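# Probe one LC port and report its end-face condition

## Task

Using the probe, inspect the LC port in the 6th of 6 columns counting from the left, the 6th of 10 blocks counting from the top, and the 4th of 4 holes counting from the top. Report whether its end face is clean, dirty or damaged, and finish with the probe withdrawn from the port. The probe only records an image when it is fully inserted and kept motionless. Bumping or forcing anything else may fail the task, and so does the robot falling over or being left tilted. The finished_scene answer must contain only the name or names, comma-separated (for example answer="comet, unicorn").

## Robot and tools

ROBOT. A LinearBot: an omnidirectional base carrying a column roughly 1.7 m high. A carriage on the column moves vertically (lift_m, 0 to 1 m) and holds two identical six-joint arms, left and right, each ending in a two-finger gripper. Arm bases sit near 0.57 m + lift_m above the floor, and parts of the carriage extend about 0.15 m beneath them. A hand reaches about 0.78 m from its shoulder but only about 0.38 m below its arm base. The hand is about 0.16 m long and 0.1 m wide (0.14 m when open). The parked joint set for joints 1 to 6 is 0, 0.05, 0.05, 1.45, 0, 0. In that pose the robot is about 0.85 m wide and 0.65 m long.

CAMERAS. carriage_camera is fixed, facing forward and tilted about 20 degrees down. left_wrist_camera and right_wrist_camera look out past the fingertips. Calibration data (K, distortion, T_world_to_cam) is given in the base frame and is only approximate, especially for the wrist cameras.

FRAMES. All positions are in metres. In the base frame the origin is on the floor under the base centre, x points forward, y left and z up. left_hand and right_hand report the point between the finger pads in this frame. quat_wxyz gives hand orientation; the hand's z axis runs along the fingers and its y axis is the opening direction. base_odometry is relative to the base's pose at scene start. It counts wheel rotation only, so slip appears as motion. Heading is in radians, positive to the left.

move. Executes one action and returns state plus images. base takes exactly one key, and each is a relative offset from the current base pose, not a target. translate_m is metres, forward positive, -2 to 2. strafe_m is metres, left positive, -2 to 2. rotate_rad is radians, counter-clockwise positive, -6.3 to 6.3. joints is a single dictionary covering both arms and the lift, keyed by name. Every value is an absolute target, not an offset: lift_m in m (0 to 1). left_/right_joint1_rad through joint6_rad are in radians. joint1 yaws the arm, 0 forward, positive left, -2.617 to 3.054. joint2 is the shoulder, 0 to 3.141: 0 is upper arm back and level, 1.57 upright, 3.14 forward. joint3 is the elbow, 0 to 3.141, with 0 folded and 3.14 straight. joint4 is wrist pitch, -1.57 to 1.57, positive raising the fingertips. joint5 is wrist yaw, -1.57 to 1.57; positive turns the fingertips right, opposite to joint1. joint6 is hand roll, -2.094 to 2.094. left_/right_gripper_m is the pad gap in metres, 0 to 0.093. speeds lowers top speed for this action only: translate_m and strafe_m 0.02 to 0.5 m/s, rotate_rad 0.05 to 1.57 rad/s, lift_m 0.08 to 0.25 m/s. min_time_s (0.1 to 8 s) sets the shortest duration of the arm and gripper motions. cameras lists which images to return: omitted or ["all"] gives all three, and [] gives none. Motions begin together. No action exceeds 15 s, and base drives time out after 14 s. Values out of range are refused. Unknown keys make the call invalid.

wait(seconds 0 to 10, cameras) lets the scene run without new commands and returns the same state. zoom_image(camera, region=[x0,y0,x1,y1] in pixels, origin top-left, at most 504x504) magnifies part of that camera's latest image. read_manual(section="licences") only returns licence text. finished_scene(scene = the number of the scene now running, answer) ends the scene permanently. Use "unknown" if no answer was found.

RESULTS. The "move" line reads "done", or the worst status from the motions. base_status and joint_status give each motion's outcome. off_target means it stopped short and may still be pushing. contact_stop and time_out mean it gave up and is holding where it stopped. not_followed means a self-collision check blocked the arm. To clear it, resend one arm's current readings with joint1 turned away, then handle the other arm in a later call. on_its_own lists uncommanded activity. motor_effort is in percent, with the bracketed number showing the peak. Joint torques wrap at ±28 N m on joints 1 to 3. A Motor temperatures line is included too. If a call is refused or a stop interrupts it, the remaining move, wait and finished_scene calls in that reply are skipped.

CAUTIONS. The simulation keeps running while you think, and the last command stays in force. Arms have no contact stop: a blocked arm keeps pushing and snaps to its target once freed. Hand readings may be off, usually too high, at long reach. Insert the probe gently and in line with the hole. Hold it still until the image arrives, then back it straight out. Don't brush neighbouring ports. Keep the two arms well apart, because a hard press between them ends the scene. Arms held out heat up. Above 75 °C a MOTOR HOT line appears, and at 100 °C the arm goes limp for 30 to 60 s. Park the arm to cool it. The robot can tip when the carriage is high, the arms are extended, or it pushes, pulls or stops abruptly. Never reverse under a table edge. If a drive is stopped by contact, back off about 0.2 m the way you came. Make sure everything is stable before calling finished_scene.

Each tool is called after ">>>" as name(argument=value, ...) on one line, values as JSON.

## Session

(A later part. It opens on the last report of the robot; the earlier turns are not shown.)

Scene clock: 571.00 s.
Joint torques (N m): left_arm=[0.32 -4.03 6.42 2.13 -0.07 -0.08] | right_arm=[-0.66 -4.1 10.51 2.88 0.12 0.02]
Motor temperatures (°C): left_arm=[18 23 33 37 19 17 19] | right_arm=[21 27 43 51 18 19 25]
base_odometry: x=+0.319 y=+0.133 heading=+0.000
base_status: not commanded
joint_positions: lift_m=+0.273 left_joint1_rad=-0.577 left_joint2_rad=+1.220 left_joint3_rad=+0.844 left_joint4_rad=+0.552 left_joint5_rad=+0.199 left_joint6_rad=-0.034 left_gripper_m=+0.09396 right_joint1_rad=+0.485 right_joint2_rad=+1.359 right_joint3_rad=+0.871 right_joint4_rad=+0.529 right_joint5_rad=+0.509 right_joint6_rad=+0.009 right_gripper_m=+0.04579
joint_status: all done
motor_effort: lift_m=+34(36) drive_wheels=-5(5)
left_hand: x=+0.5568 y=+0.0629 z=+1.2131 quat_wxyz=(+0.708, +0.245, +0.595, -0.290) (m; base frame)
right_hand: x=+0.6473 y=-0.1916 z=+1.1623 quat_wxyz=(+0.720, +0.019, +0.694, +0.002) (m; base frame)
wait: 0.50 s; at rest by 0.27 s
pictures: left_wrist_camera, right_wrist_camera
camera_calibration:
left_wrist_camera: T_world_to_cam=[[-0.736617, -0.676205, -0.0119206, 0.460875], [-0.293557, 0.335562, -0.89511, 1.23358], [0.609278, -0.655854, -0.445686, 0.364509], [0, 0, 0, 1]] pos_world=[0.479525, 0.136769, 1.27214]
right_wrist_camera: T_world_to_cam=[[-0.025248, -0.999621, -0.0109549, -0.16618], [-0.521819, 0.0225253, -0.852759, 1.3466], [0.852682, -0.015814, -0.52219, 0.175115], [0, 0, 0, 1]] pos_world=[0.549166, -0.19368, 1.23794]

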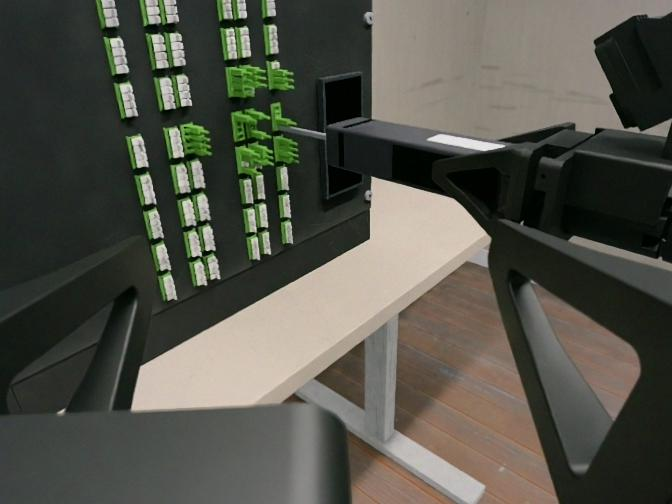

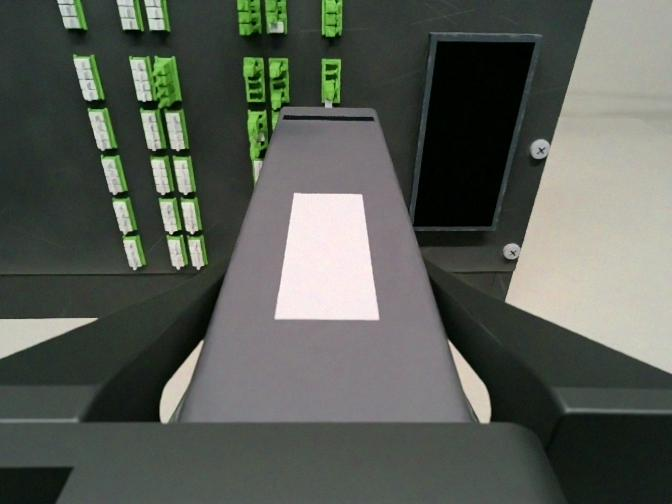

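>>> move(joints={"right_joint1_rad": 0.467, "right_joint5_rad": 0.499}, min_time_s=1.0, cameras=[])

>>> move(joints={"right_joint1_rad": 0.456, "right_joint5_rad": 0.484}, min_time_s=1.5, cameras=[])

>>> wait(seconds=0.5, cameras=["right_wrist_camera", "left_wrist_camera"])

>>> zoom_image(camera="right_wrist_camera", region=[316, 84, 342, 110])

>>> zoom_image(camera="left_wrist_camera", region=[272, 112, 302, 134])

Scene clock: 656.27 s.
Joint torques (N m): left_arm=[0.34 -4.03 6.42 2.13 -0.06 -0.08] | right_arm=[-2.09 -4.08 10.52 2.88 -0.11 0.01]
Motor temperatures (°C): left_arm=[18 23 33 37 19 17 19] | right_arm=[21 26 42 52 18 19 25]
move: done
base_odometry: x=+0.319 y=+0.133 heading=+0.000
base_status: not commanded
joint_positions: lift_m=+0.273 left_joint1_rad=-0.577 left_joint2_rad=+1.220 left_joint3_rad=+0.844 left_joint4_rad=+0.552 left_joint5_rad=+0.199 left_joint6_rad=-0.034 left_gripper_m=+0.09396 right_joint1_rad=+0.485 right_joint2_rad=+1.359 right_joint3_rad=+0.871 right_joint4_rad=+0.529 right_joint5_rad=+0.509 right_joint6_rad=+0.009 right_gripper_m=+0.04579
joint_status: all done
motor_effort: lift_m=+35(35) drive_wheels=-5(5)
left_hand: x=+0.5568 y=+0.0629 z=+1.2131 quat_wxyz=(+0.708, +0.245, +0.595, -0.290) (m; base frame)
right_hand: x=+0.6473 y=-0.1916 z=+1.1623 quat_wxyz=(+0.720, +0.019, +0.694, +0.002) (m; base frame)
pictures: none
No camera images: "cameras" was empty.

Scene clock: 658.07 s.
Joint torques (N m): left_arm=[0.32 -4.01 6.43 2.13 -0.06 -0.08] | right_arm=[-2.36 -4.1 10.51 2.88 -0.12 0.02]
Motor temperatures (°C): left_arm=[18 23 33 37 19 17 19] | right_arm=[21 26 42 52 18 19 25]
move: off_target
base_odometry: x=+0.319 y=+0.133 heading=+0.000
base_status: not commanded
joint_positions: lift_m=+0.273 left_joint1_rad=-0.577 left_joint2_rad=+1.220 left_joint3_rad=+0.844 left_joint4_rad=+0.552 left_joint5_rad=+0.199 left_joint6_rad=-0.034 left_gripper_m=+0.09396 right_joint1_rad=+0.477 right_joint2_rad=+1.359 right_joint3_rad=+0.871 right_joint4_rad=+0.529 right_joint5_rad=+0.496 right_joint6_rad=+0.009 right_gripper_m=+0.04579
joint_status: right_joint1_rad off_target (ended at +0.477, target +0.456); the others done
motor_effort: lift_m=+35(36) drive_wheels=-5(5)
left_hand: x=+0.5568 y=+0.0629 z=+1.2131 quat_wxyz=(+0.708, +0.245, +0.595, -0.290) (m; base frame)
right_hand: x=+0.6483 y=-0.1927 z=+1.1624 quat_wxyz=(+0.720, +0.016, +0.694, +0.004) (m; base frame)
pictures: none
No camera images: "cameras" was empty.

Scene clock: 658.57 s.
Joint torques (N m): left_arm=[0.31 -4.03 6.43 2.13 -0.06 -0.08] | right_arm=[-2.37 -4.08 10.52 2.89 -0.12 0.02]
Motor temperatures (°C): left_arm=[18 23 33 37 19 17 19] | right_arm=[21 26 42 52 18 19 25]
base_odometry: x=+0.319 y=+0.133 heading=+0.000
base_status: not commanded
joint_positions: lift_m=+0.273 left_joint1_rad=-0.577 left_joint2_rad=+1.220 left_joint3_rad=+0.844 left_joint4_rad=+0.552 left_joint5_rad=+0.199 left_joint6_rad=-0.034 left_gripper_m=+0.09396 right_joint1_rad=+0.477 right_joint2_rad=+1.359 right_joint3_rad=+0.871 right_joint4_rad=+0.529 right_joint5_rad=+0.496 right_joint6_rad=+0.009 right_gripper_m=+0.04579
joint_status: right_joint1_rad off_target (ended at +0.477, target +0.456); the others done
motor_effort: lift_m=+34(36) drive_wheels=-5(5)
left_hand: x=+0.5568 y=+0.0629 z=+1.2131 quat_wxyz=(+0.708, +0.245, +0.595, -0.290) (m; base frame)
right_hand: x=+0.6483 y=-0.1927 z=+1.1624 quat_wxyz=(+0.720, +0.016, +0.694, +0.004) (m; base frame)
wait: 0.50 s; at rest by 0.27 s
pictures: left_wrist_camera, right_wrist_camera
camera_calibration:
left_wrist_camera: T_world_to_cam=[[-0.736617, -0.676205, -0.0119206, 0.460875], [-0.293557, 0.335562, -0.89511, 1.23358], [0.609278, -0.655854, -0.445686, 0.364509], [0, 0, 0, 1]] pos_world=[0.479525, 0.136769, 1.27214]
right_wrist_camera: T_world_to_cam=[[-0.0195505, -0.999755, -0.0104078, -0.17158], [-0.521729, 0.0190816, -0.852898, 1.34661], [0.852887, -0.0112446, -0.521974, 0.174739], [0, 0, 0, 1]] pos_world=[0.55018, -0.195269, 1.23795]

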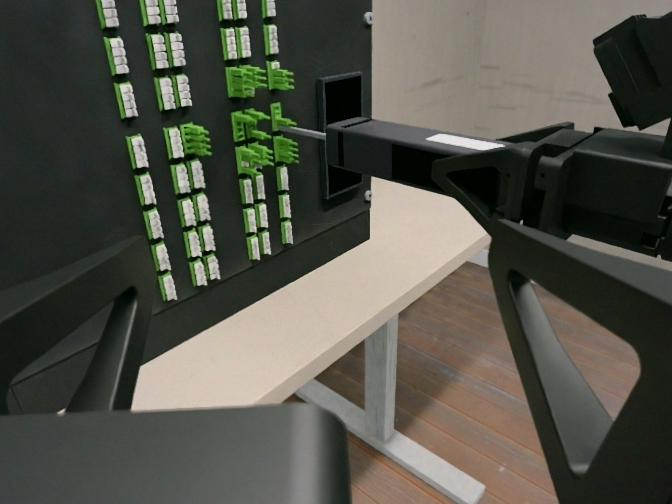

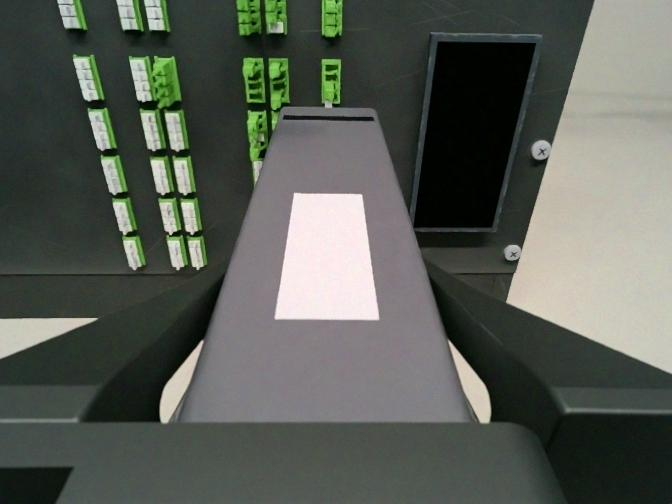

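Scaled by 19.385.

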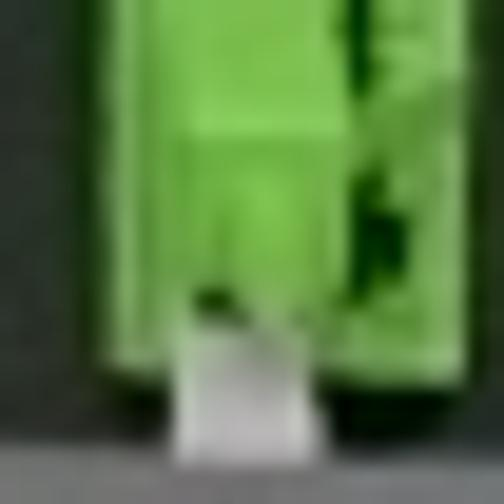

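Scaled by 16.800.

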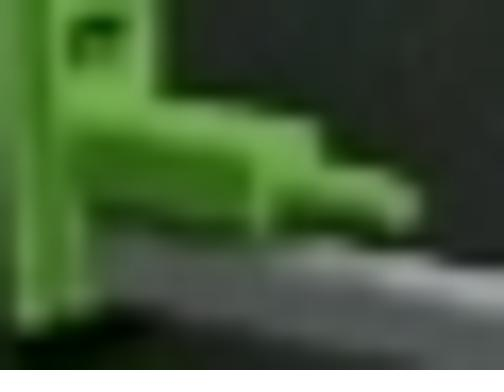

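>>> move(joints={"right_joint1_rad": 0.445, "right_joint5_rad": 0.4675}, min_time_s=1.5, cameras=[])

>>> wait(seconds=0.5, cameras=["right_wrist_camera"])

>>> zoom_image(camera="right_wrist_camera", region=[316, 84, 342, 110])

Scene clock: 679.93 s.
Joint torques (N m): left_arm=[0.31 -4.07 6.42 2.12 -0.06 -0.08] | right_arm=[-1.96 -4.53 10.22 2.93 -0.08 0.02]
Motor temperatures (°C): left_arm=[18 23 33 37 19 17 19] | right_arm=[21 26 43 52 18 19 25]
move: done
base_odometry: x=+0.319 y=+0.133 heading=+0.000
base_status: not commanded
joint_positions: lift_m=+0.273 left_joint1_rad=-0.577 left_joint2_rad=+1.220 left_joint3_rad=+0.844 left_joint4_rad=+0.552 left_joint5_rad=+0.199 left_joint6_rad=-0.034 left_gripper_m=+0.09396 right_joint1_rad=+0.462 right_joint2_rad=+1.364 right_joint3_rad=+0.874 right_joint4_rad=+0.529 right_joint5_rad=+0.474 right_joint6_rad=+0.009 right_gripper_m=+0.04579
joint_status: all done
motor_effort: lift_m=+33(35) drive_wheels=+5(5)
left_hand: x=+0.5568 y=+0.0629 z=+1.2131 quat_wxyz=(+0.708, +0.245, +0.595, -0.290) (m; base frame)
right_hand: x=+0.6513 y=-0.1951 z=+1.1620 quat_wxyz=(+0.719, +0.014, +0.694, +0.005) (m; base frame)
pictures: none
No camera images: "cameras" was empty.

Scene clock: 680.43 s.
Joint torques (N m): left_arm=[0.34 -4.03 6.43 2.13 -0.06 -0.08] | right_arm=[-1.95 -4.55 10.18 2.89 -0.07 0.02]
Motor temperatures (°C): left_arm=[18 23 34 37 19 17 19] | right_arm=[21 26 43 52 18 19 25]
base_odometry: x=+0.319 y=+0.133 heading=+0.000
base_status: not commanded
joint_positions: lift_m=+0.273 left_joint1_rad=-0.577 left_joint2_rad=+1.220 left_joint3_rad=+0.844 left_joint4_rad=+0.552 left_joint5_rad=+0.199 left_joint6_rad=-0.034 left_gripper_m=+0.09396 right_joint1_rad=+0.462 right_joint2_rad=+1.364 right_joint3_rad=+0.875 right_joint4_rad=+0.529 right_joint5_rad=+0.474 right_joint6_rad=+0.009 right_gripper_m=+0.04579
joint_status: all done
motor_effort: lift_m=+33(35) drive_wheels=+5(5)
left_hand: x=+0.5568 y=+0.0629 z=+1.2131 quat_wxyz=(+0.708, +0.245, +0.595, -0.290) (m; base frame)
right_hand: x=+0.6514 y=-0.1951 z=+1.1625 quat_wxyz=(+0.720, +0.014, +0.694, +0.005) (m; base frame)
wait: 0.50 s; at rest by 0.27 s
pictures: right_wrist_camera
camera_calibration:
right_wrist_camera: T_world_to_cam=[[-0.0135147, -0.999864, -0.00947703, -0.178917], [-0.521779, 0.0151371, -0.852946, 1.34777], [0.852973, -0.00658238, -0.521913, 0.172955], [0, 0, 0, 1]] pos_world=[0.553295, -0.198155, 1.23815]

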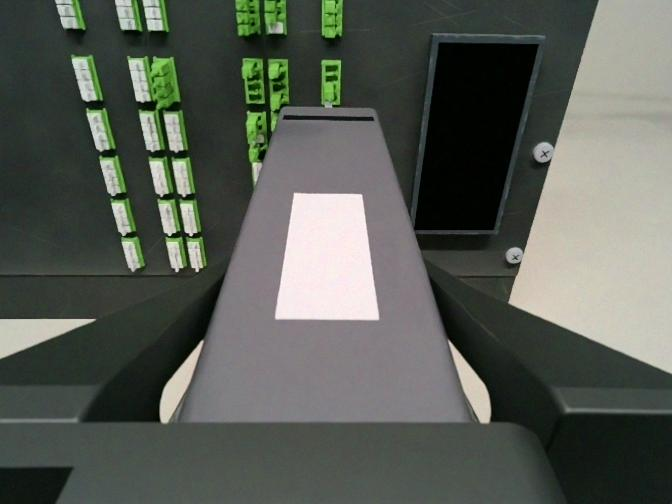

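Scaled by 19.385.

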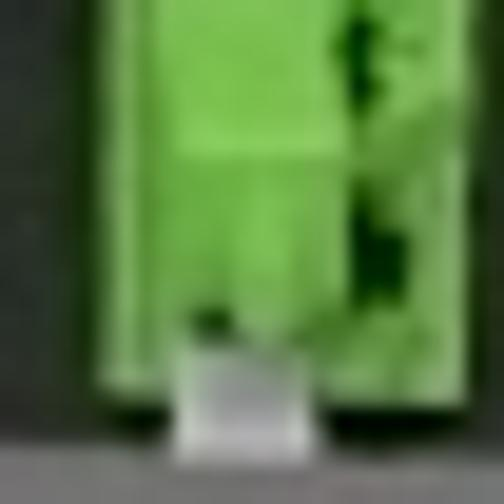

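>>> move(joints={"right_joint1_rad": 0.4333, "right_joint2_rad": 1.3752, "right_joint3_rad": 0.9379, "right_joint5_rad": 0.4525}, min_time_s=1.5, cameras=[])

>>> wait(seconds=0.5, cameras=["right_wrist_camera"])

>>> zoom_image(camera="right_wrist_camera", region=[316, 84, 342, 110])

Scene clock: 693.60 s.
Joint torques (N m): left_arm=[0.32 -4.03 6.42 2.13 -0.06 -0.08] | right_arm=[-2.25 -4.33 10.44 2.9 -0.1 0.02]
Motor temperatures (°C): left_arm=[18 23 34 37 19 17 19] | right_arm=[21 26 44 53 18 19 25]
move: done
base_odometry: x=+0.319 y=+0.133 heading=+0.000
base_status: not commanded
joint_positions: lift_m=+0.273 left_joint1_rad=-0.577 left_joint2_rad=+1.220 left_joint3_rad=+0.844 left_joint4_rad=+0.552 left_joint5_rad=+0.199 left_joint6_rad=-0.034 left_gripper_m=+0.09396 right_joint1_rad=+0.453 right_joint2_rad=+1.370 right_joint3_rad=+0.881 right_joint4_rad=+0.529 right_joint5_rad=+0.461 right_joint6_rad=+0.009 right_gripper_m=+0.04579
joint_status: all done
motor_effort: lift_m=+33(36) drive_wheels=+5(5)
left_hand: x=+0.5568 y=+0.0629 z=+1.2131 quat_wxyz=(+0.708, +0.245, +0.595, -0.290) (m; base frame)
right_hand: x=+0.6538 y=-0.1958 z=+1.1625 quat_wxyz=(+0.720, +0.012, +0.694, +0.007) (m; base frame)
pictures: none
No camera images: "cameras" was empty.

Scene clock: 694.10 s.
Joint torques (N m): left_arm=[0.32 -4.03 6.42 2.13 -0.06 -0.08] | right_arm=[-2.24 -4.33 10.45 2.9 -0.1 0.02]
Motor temperatures (°C): left_arm=[18 23 34 37 19 17 19] | right_arm=[21 26 44 53 18 19 25]
base_odometry: x=+0.319 y=+0.133 heading=+0.000
base_status: not commanded
joint_positions: lift_m=+0.273 left_joint1_rad=-0.577 left_joint2_rad=+1.220 left_joint3_rad=+0.844 left_joint4_rad=+0.552 left_joint5_rad=+0.199 left_joint6_rad=-0.034 left_gripper_m=+0.09396 right_joint1_rad=+0.453 right_joint2_rad=+1.370 right_joint3_rad=+0.881 right_joint4_rad=+0.529 right_joint5_rad=+0.461 right_joint6_rad=+0.009 right_gripper_m=+0.04579
joint_status: all done
motor_effort: lift_m=+32(36) drive_wheels=+5(5)
left_hand: x=+0.5568 y=+0.0629 z=+1.2131 quat_wxyz=(+0.708, +0.245, +0.595, -0.290) (m; base frame)
right_hand: x=+0.6538 y=-0.1958 z=+1.1625 quat_wxyz=(+0.720, +0.012, +0.694, +0.007) (m; base frame)
wait: 0.50 s; at rest by 0.27 s
pictures: right_wrist_camera
camera_calibration:
right_wrist_camera: T_world_to_cam=[[-0.00928331, -0.99992, -0.00862763, -0.183387], [-0.522256, 0.012206, -0.852702, 1.34848], [0.852739, -0.00341006, -0.522327, 0.172081], [0, 0, 0, 1]] pos_world=[0.555807, -0.199245, 1.23815]

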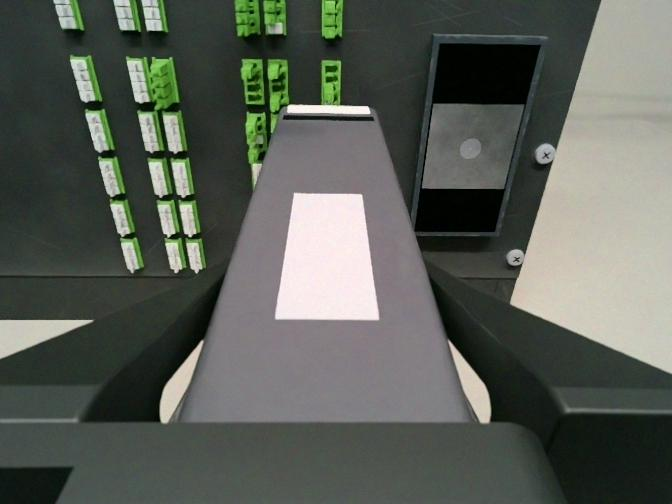

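Scaled by 19.385.

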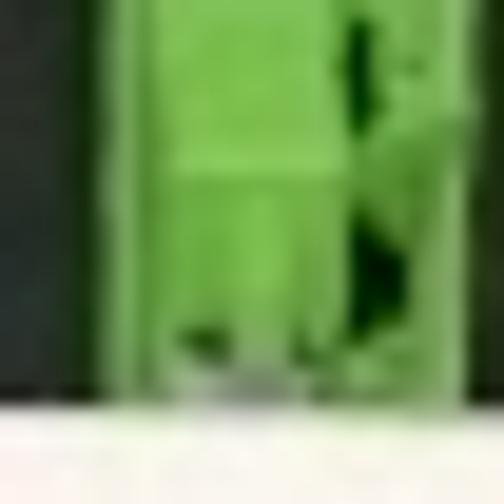

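The picture is on screen. Zooming in.

>>> zoom_image(camera="right_wrist_camera", region=[415, 95, 535, 195])

>>> zoom_image(camera="right_wrist_camera", region=[450, 130, 490, 168])

>>> zoom_image(camera="right_wrist_camera", region=[440, 115, 500, 180])

Scaled by 4.200.

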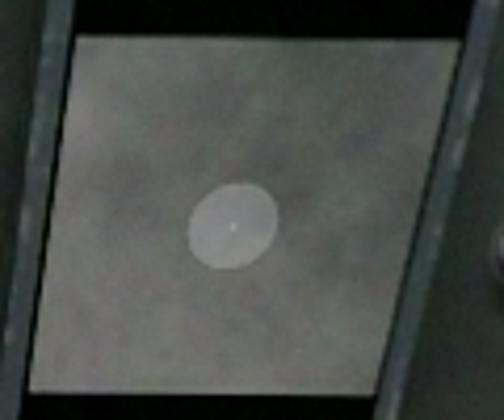

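Scaled by 12.600.

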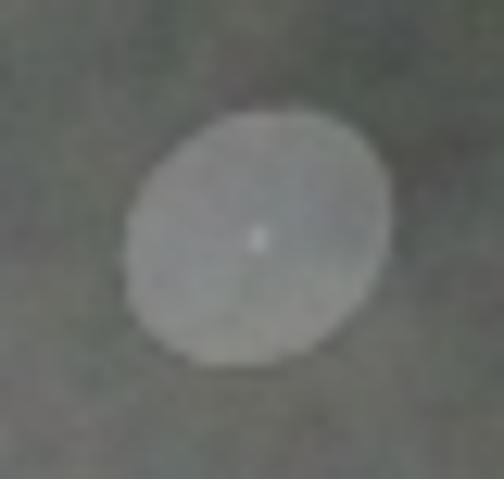

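Scaled by 7.754.

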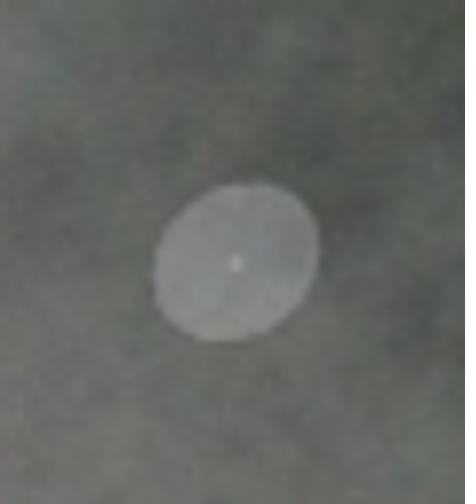

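>>> wait(seconds=0.3, cameras=["right_wrist_camera"])

>>> zoom_image(camera="right_wrist_camera", region=[456, 134, 486, 164])

>>> zoom_image(camera="right_wrist_camera", region=[464, 142, 478, 156])

Scene clock: 707.20 s.
Joint torques (N m): left_arm=[0.32 -4.03 6.42 2.13 -0.06 -0.08] | right_arm=[-2.24 -4.33 10.45 2.9 -0.1 0.02]
Motor temperatures (°C): left_arm=[18 23 34 37 19 17 19] | right_arm=[21 26 46 53 18 19 25]
base_odometry: x=+0.319 y=+0.133 heading=+0.000
base_status: not commanded
joint_positions: lift_m=+0.273 left_joint1_rad=-0.577 left_joint2_rad=+1.220 left_joint3_rad=+0.844 left_joint4_rad=+0.552 left_joint5_rad=+0.199 left_joint6_rad=-0.034 left_gripper_m=+0.09396 right_joint1_rad=+0.453 right_joint2_rad=+1.370 right_joint3_rad=+0.881 right_joint4_rad=+0.529 right_joint5_rad=+0.461 right_joint6_rad=+0.009 right_gripper_m=+0.04579
joint_status: all done
motor_effort: lift_m=+34(36) drive_wheels=+5(5)
left_hand: x=+0.5568 y=+0.0629 z=+1.2131 quat_wxyz=(+0.708, +0.245, +0.595, -0.290) (m; base frame)
right_hand: x=+0.6538 y=-0.1958 z=+1.1625 quat_wxyz=(+0.720, +0.012, +0.694, +0.007) (m; base frame)
wait: 0.30 s; at rest from the start
pictures: right_wrist_camera
camera_calibration:
right_wrist_camera: T_world_to_cam=[[-0.00928331, -0.99992, -0.00862763, -0.183387], [-0.522256, 0.012206, -0.852702, 1.34848], [0.852739, -0.00341006, -0.522327, 0.172081], [0, 0, 0, 1]] pos_world=[0.555807, -0.199245, 1.23815]

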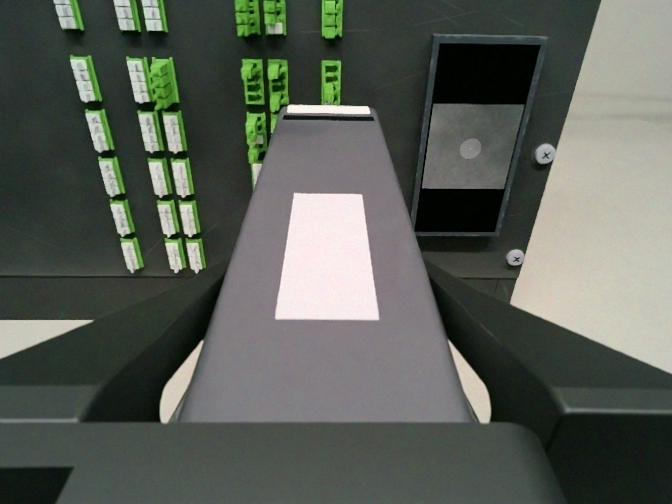

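Scaled by 16.800.

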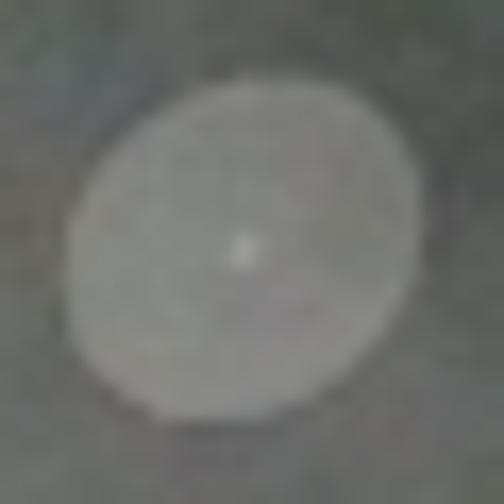

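Scaled by 36.000.

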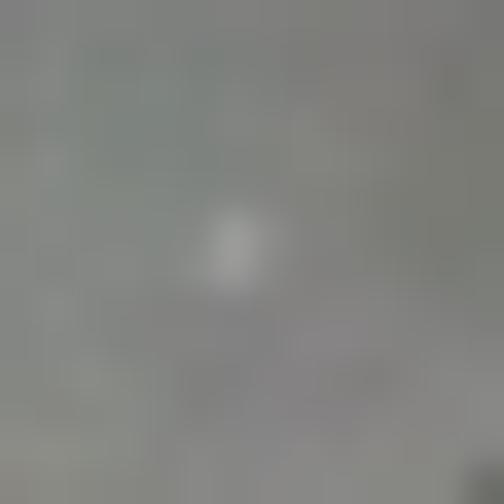

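>>> move(base={"translate_m": -0.09}, speeds={"translate_m": 0.05}, cameras=["right_wrist_camera", "left_wrist_camera"])

>>> wait(seconds=0.5, cameras=["right_wrist_camera", "left_wrist_camera"])

>>> zoom_image(camera="right_wrist_camera", region=[230, 40, 430, 140])

>>> zoom_image(camera="left_wrist_camera", region=[220, 80, 360, 170])

Scene clock: 717.27 s.
Joint torques (N m): left_arm=[0.32 -3.97 6.43 2.13 -0.06 -0.08] | right_arm=[-0.92 -5.6 9.5 2.9 0.02 0.02]
Motor temperatures (°C): left_arm=[18 23 34 37 19 17 19] | right_arm=[21 26 46 53 18 19 25]
move: done
base_odometry: x=+0.229 y=+0.132 heading=+0.000
base_status: done
joint_positions: lift_m=+0.273 left_joint1_rad=-0.577 left_joint2_rad=+1.220 left_joint3_rad=+0.844 left_joint4_rad=+0.552 left_joint5_rad=+0.199 left_joint6_rad=-0.034 left_gripper_m=+0.09396 right_joint1_rad=+0.441 right_joint2_rad=+1.384 right_joint3_rad=+0.892 right_joint4_rad=+0.529 right_joint5_rad=+0.450 right_joint6_rad=+0.009 right_gripper_m=+0.04579
joint_status: not commanded
motor_effort: lift_m=+34(36) drive_wheels=-1(13)
left_hand: x=+0.5568 y=+0.0629 z=+1.2131 quat_wxyz=(+0.708, +0.245, +0.595, -0.290) (m; base frame)
right_hand: x=+0.6585 y=-0.1978 z=+1.1623 quat_wxyz=(+0.719, +0.012, +0.695, +0.006) (m; base frame)
pictures: left_wrist_camera, right_wrist_camera
camera_calibration:
left_wrist_camera: T_world_to_cam=[[-0.736617, -0.676205, -0.0119206, 0.460875], [-0.293557, 0.335562, -0.89511, 1.23358], [0.609278, -0.655854, -0.445686, 0.364509], [0, 0, 0, 1]] pos_world=[0.479525, 0.136769, 1.27214]
right_wrist_camera: T_world_to_cam=[[-0.0108214, -0.999914, -0.00746264, -0.185723], [-0.523541, 0.012024, -0.851916, 1.35058], [0.851932, -0.00531193, -0.523626, 0.169692], [0, 0, 0, 1]] pos_world=[0.560508, -0.201045, 1.23805]

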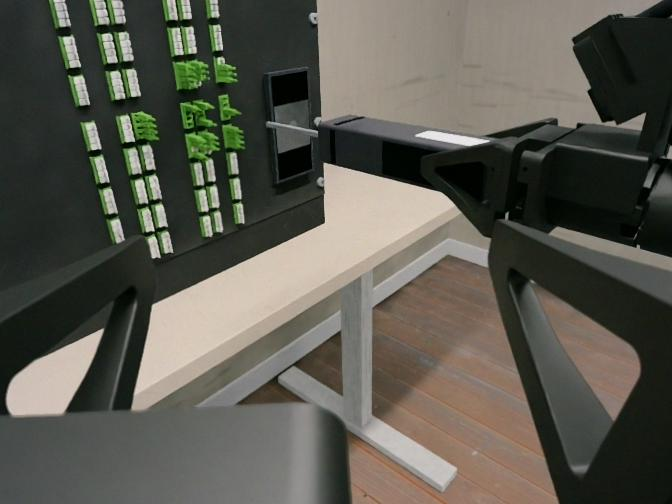

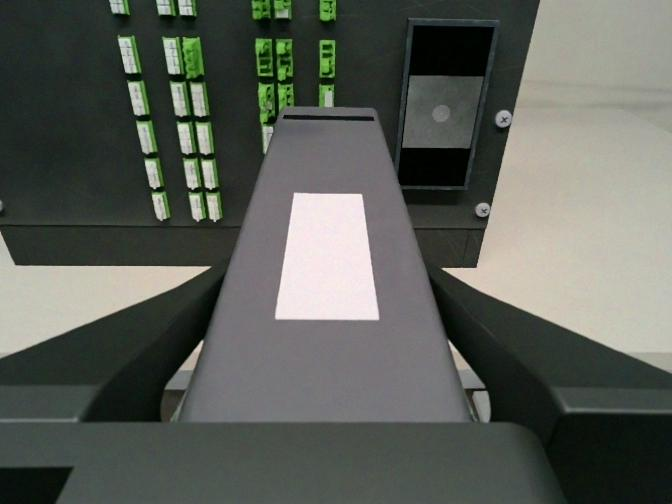

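Scene clock: 717.77 s.
Joint torques (N m): left_arm=[0.31 -4.01 6.43 2.13 -0.06 -0.08] | right_arm=[-1.07 -5.48 9.4 2.9 0.02 0.02]
Motor temperatures (°C): left_arm=[18 23 34 37 19 17 19] | right_arm=[21 26 46 53 18 19 25]
base_odometry: x=+0.229 y=+0.132 heading=+0.000
base_status: done
joint_positions: lift_m=+0.273 left_joint1_rad=-0.577 left_joint2_rad=+1.220 left_joint3_rad=+0.844 left_joint4_rad=+0.552 left_joint5_rad=+0.199 left_joint6_rad=-0.034 left_gripper_m=+0.09396 right_joint1_rad=+0.441 right_joint2_rad=+1.384 right_joint3_rad=+0.892 right_joint4_rad=+0.529 right_joint5_rad=+0.450 right_joint6_rad=+0.009 right_gripper_m=+0.04579
joint_status: not commanded
motor_effort: lift_m=+33(36) drive_wheels=-1(13)
left_hand: x=+0.5568 y=+0.0629 z=+1.2131 quat_wxyz=(+0.708, +0.245, +0.595, -0.290) (m; base frame)
right_hand: x=+0.6585 y=-0.1978 z=+1.1623 quat_wxyz=(+0.719, +0.012, +0.695, +0.006) (m; base frame)
wait: 0.50 s; at rest by 0.27 s
pictures: left_wrist_camera, right_wrist_camera
camera_calibration:
left_wrist_camera: T_world_to_cam=[[-0.736617, -0.676205, -0.0119206, 0.460875], [-0.293557, 0.335562, -0.89511, 1.23358], [0.609278, -0.655854, -0.445686, 0.364509], [0, 0, 0, 1]] pos_world=[0.479525, 0.136769, 1.27214]
right_wrist_camera: T_world_to_cam=[[-0.0108214, -0.999914, -0.00746264, -0.185723], [-0.523541, 0.012024, -0.851916, 1.35058], [0.851932, -0.00531193, -0.523626, 0.169692], [0, 0, 0, 1]] pos_world=[0.560508, -0.201045, 1.23805]

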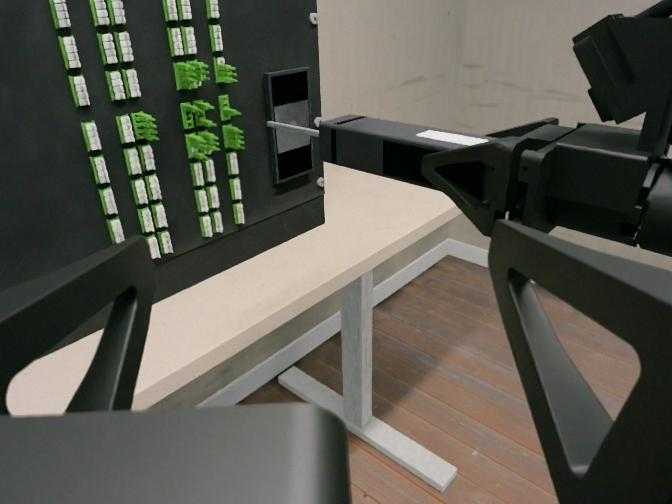

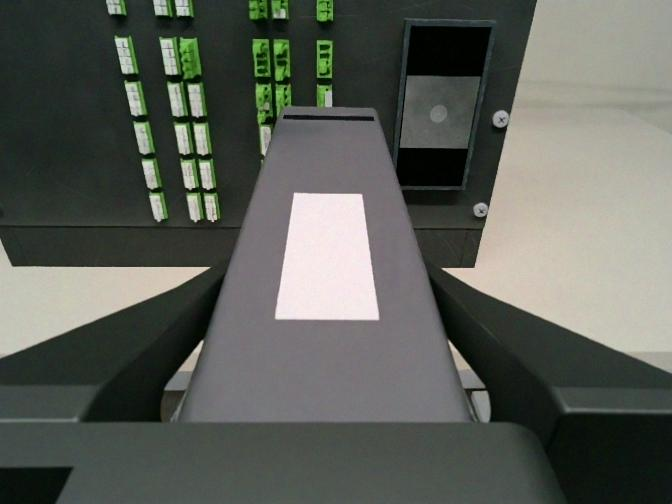

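Scaled by 2.520.

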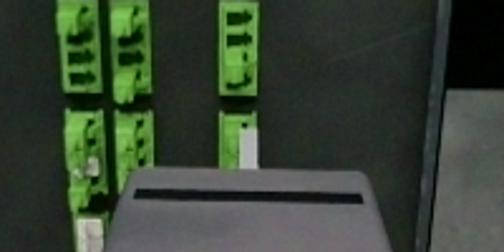

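Scaled by 3.600.

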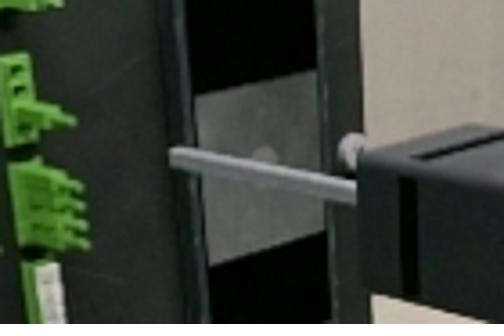

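>>> zoom_image(camera="right_wrist_camera", region=[415, 90, 463, 138])

Scaled by 10.500.

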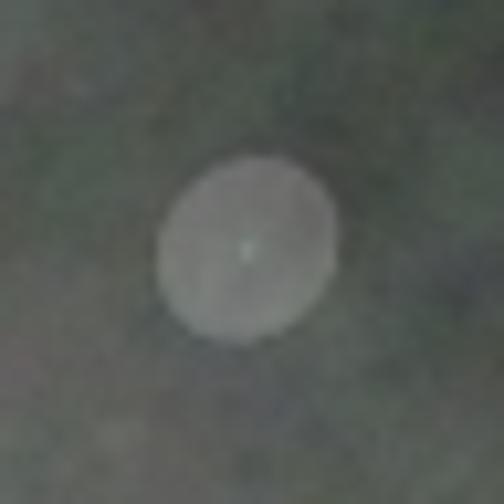

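>>> finished_scene(scene=2, answer="clean")

The scene is finished: the task was done.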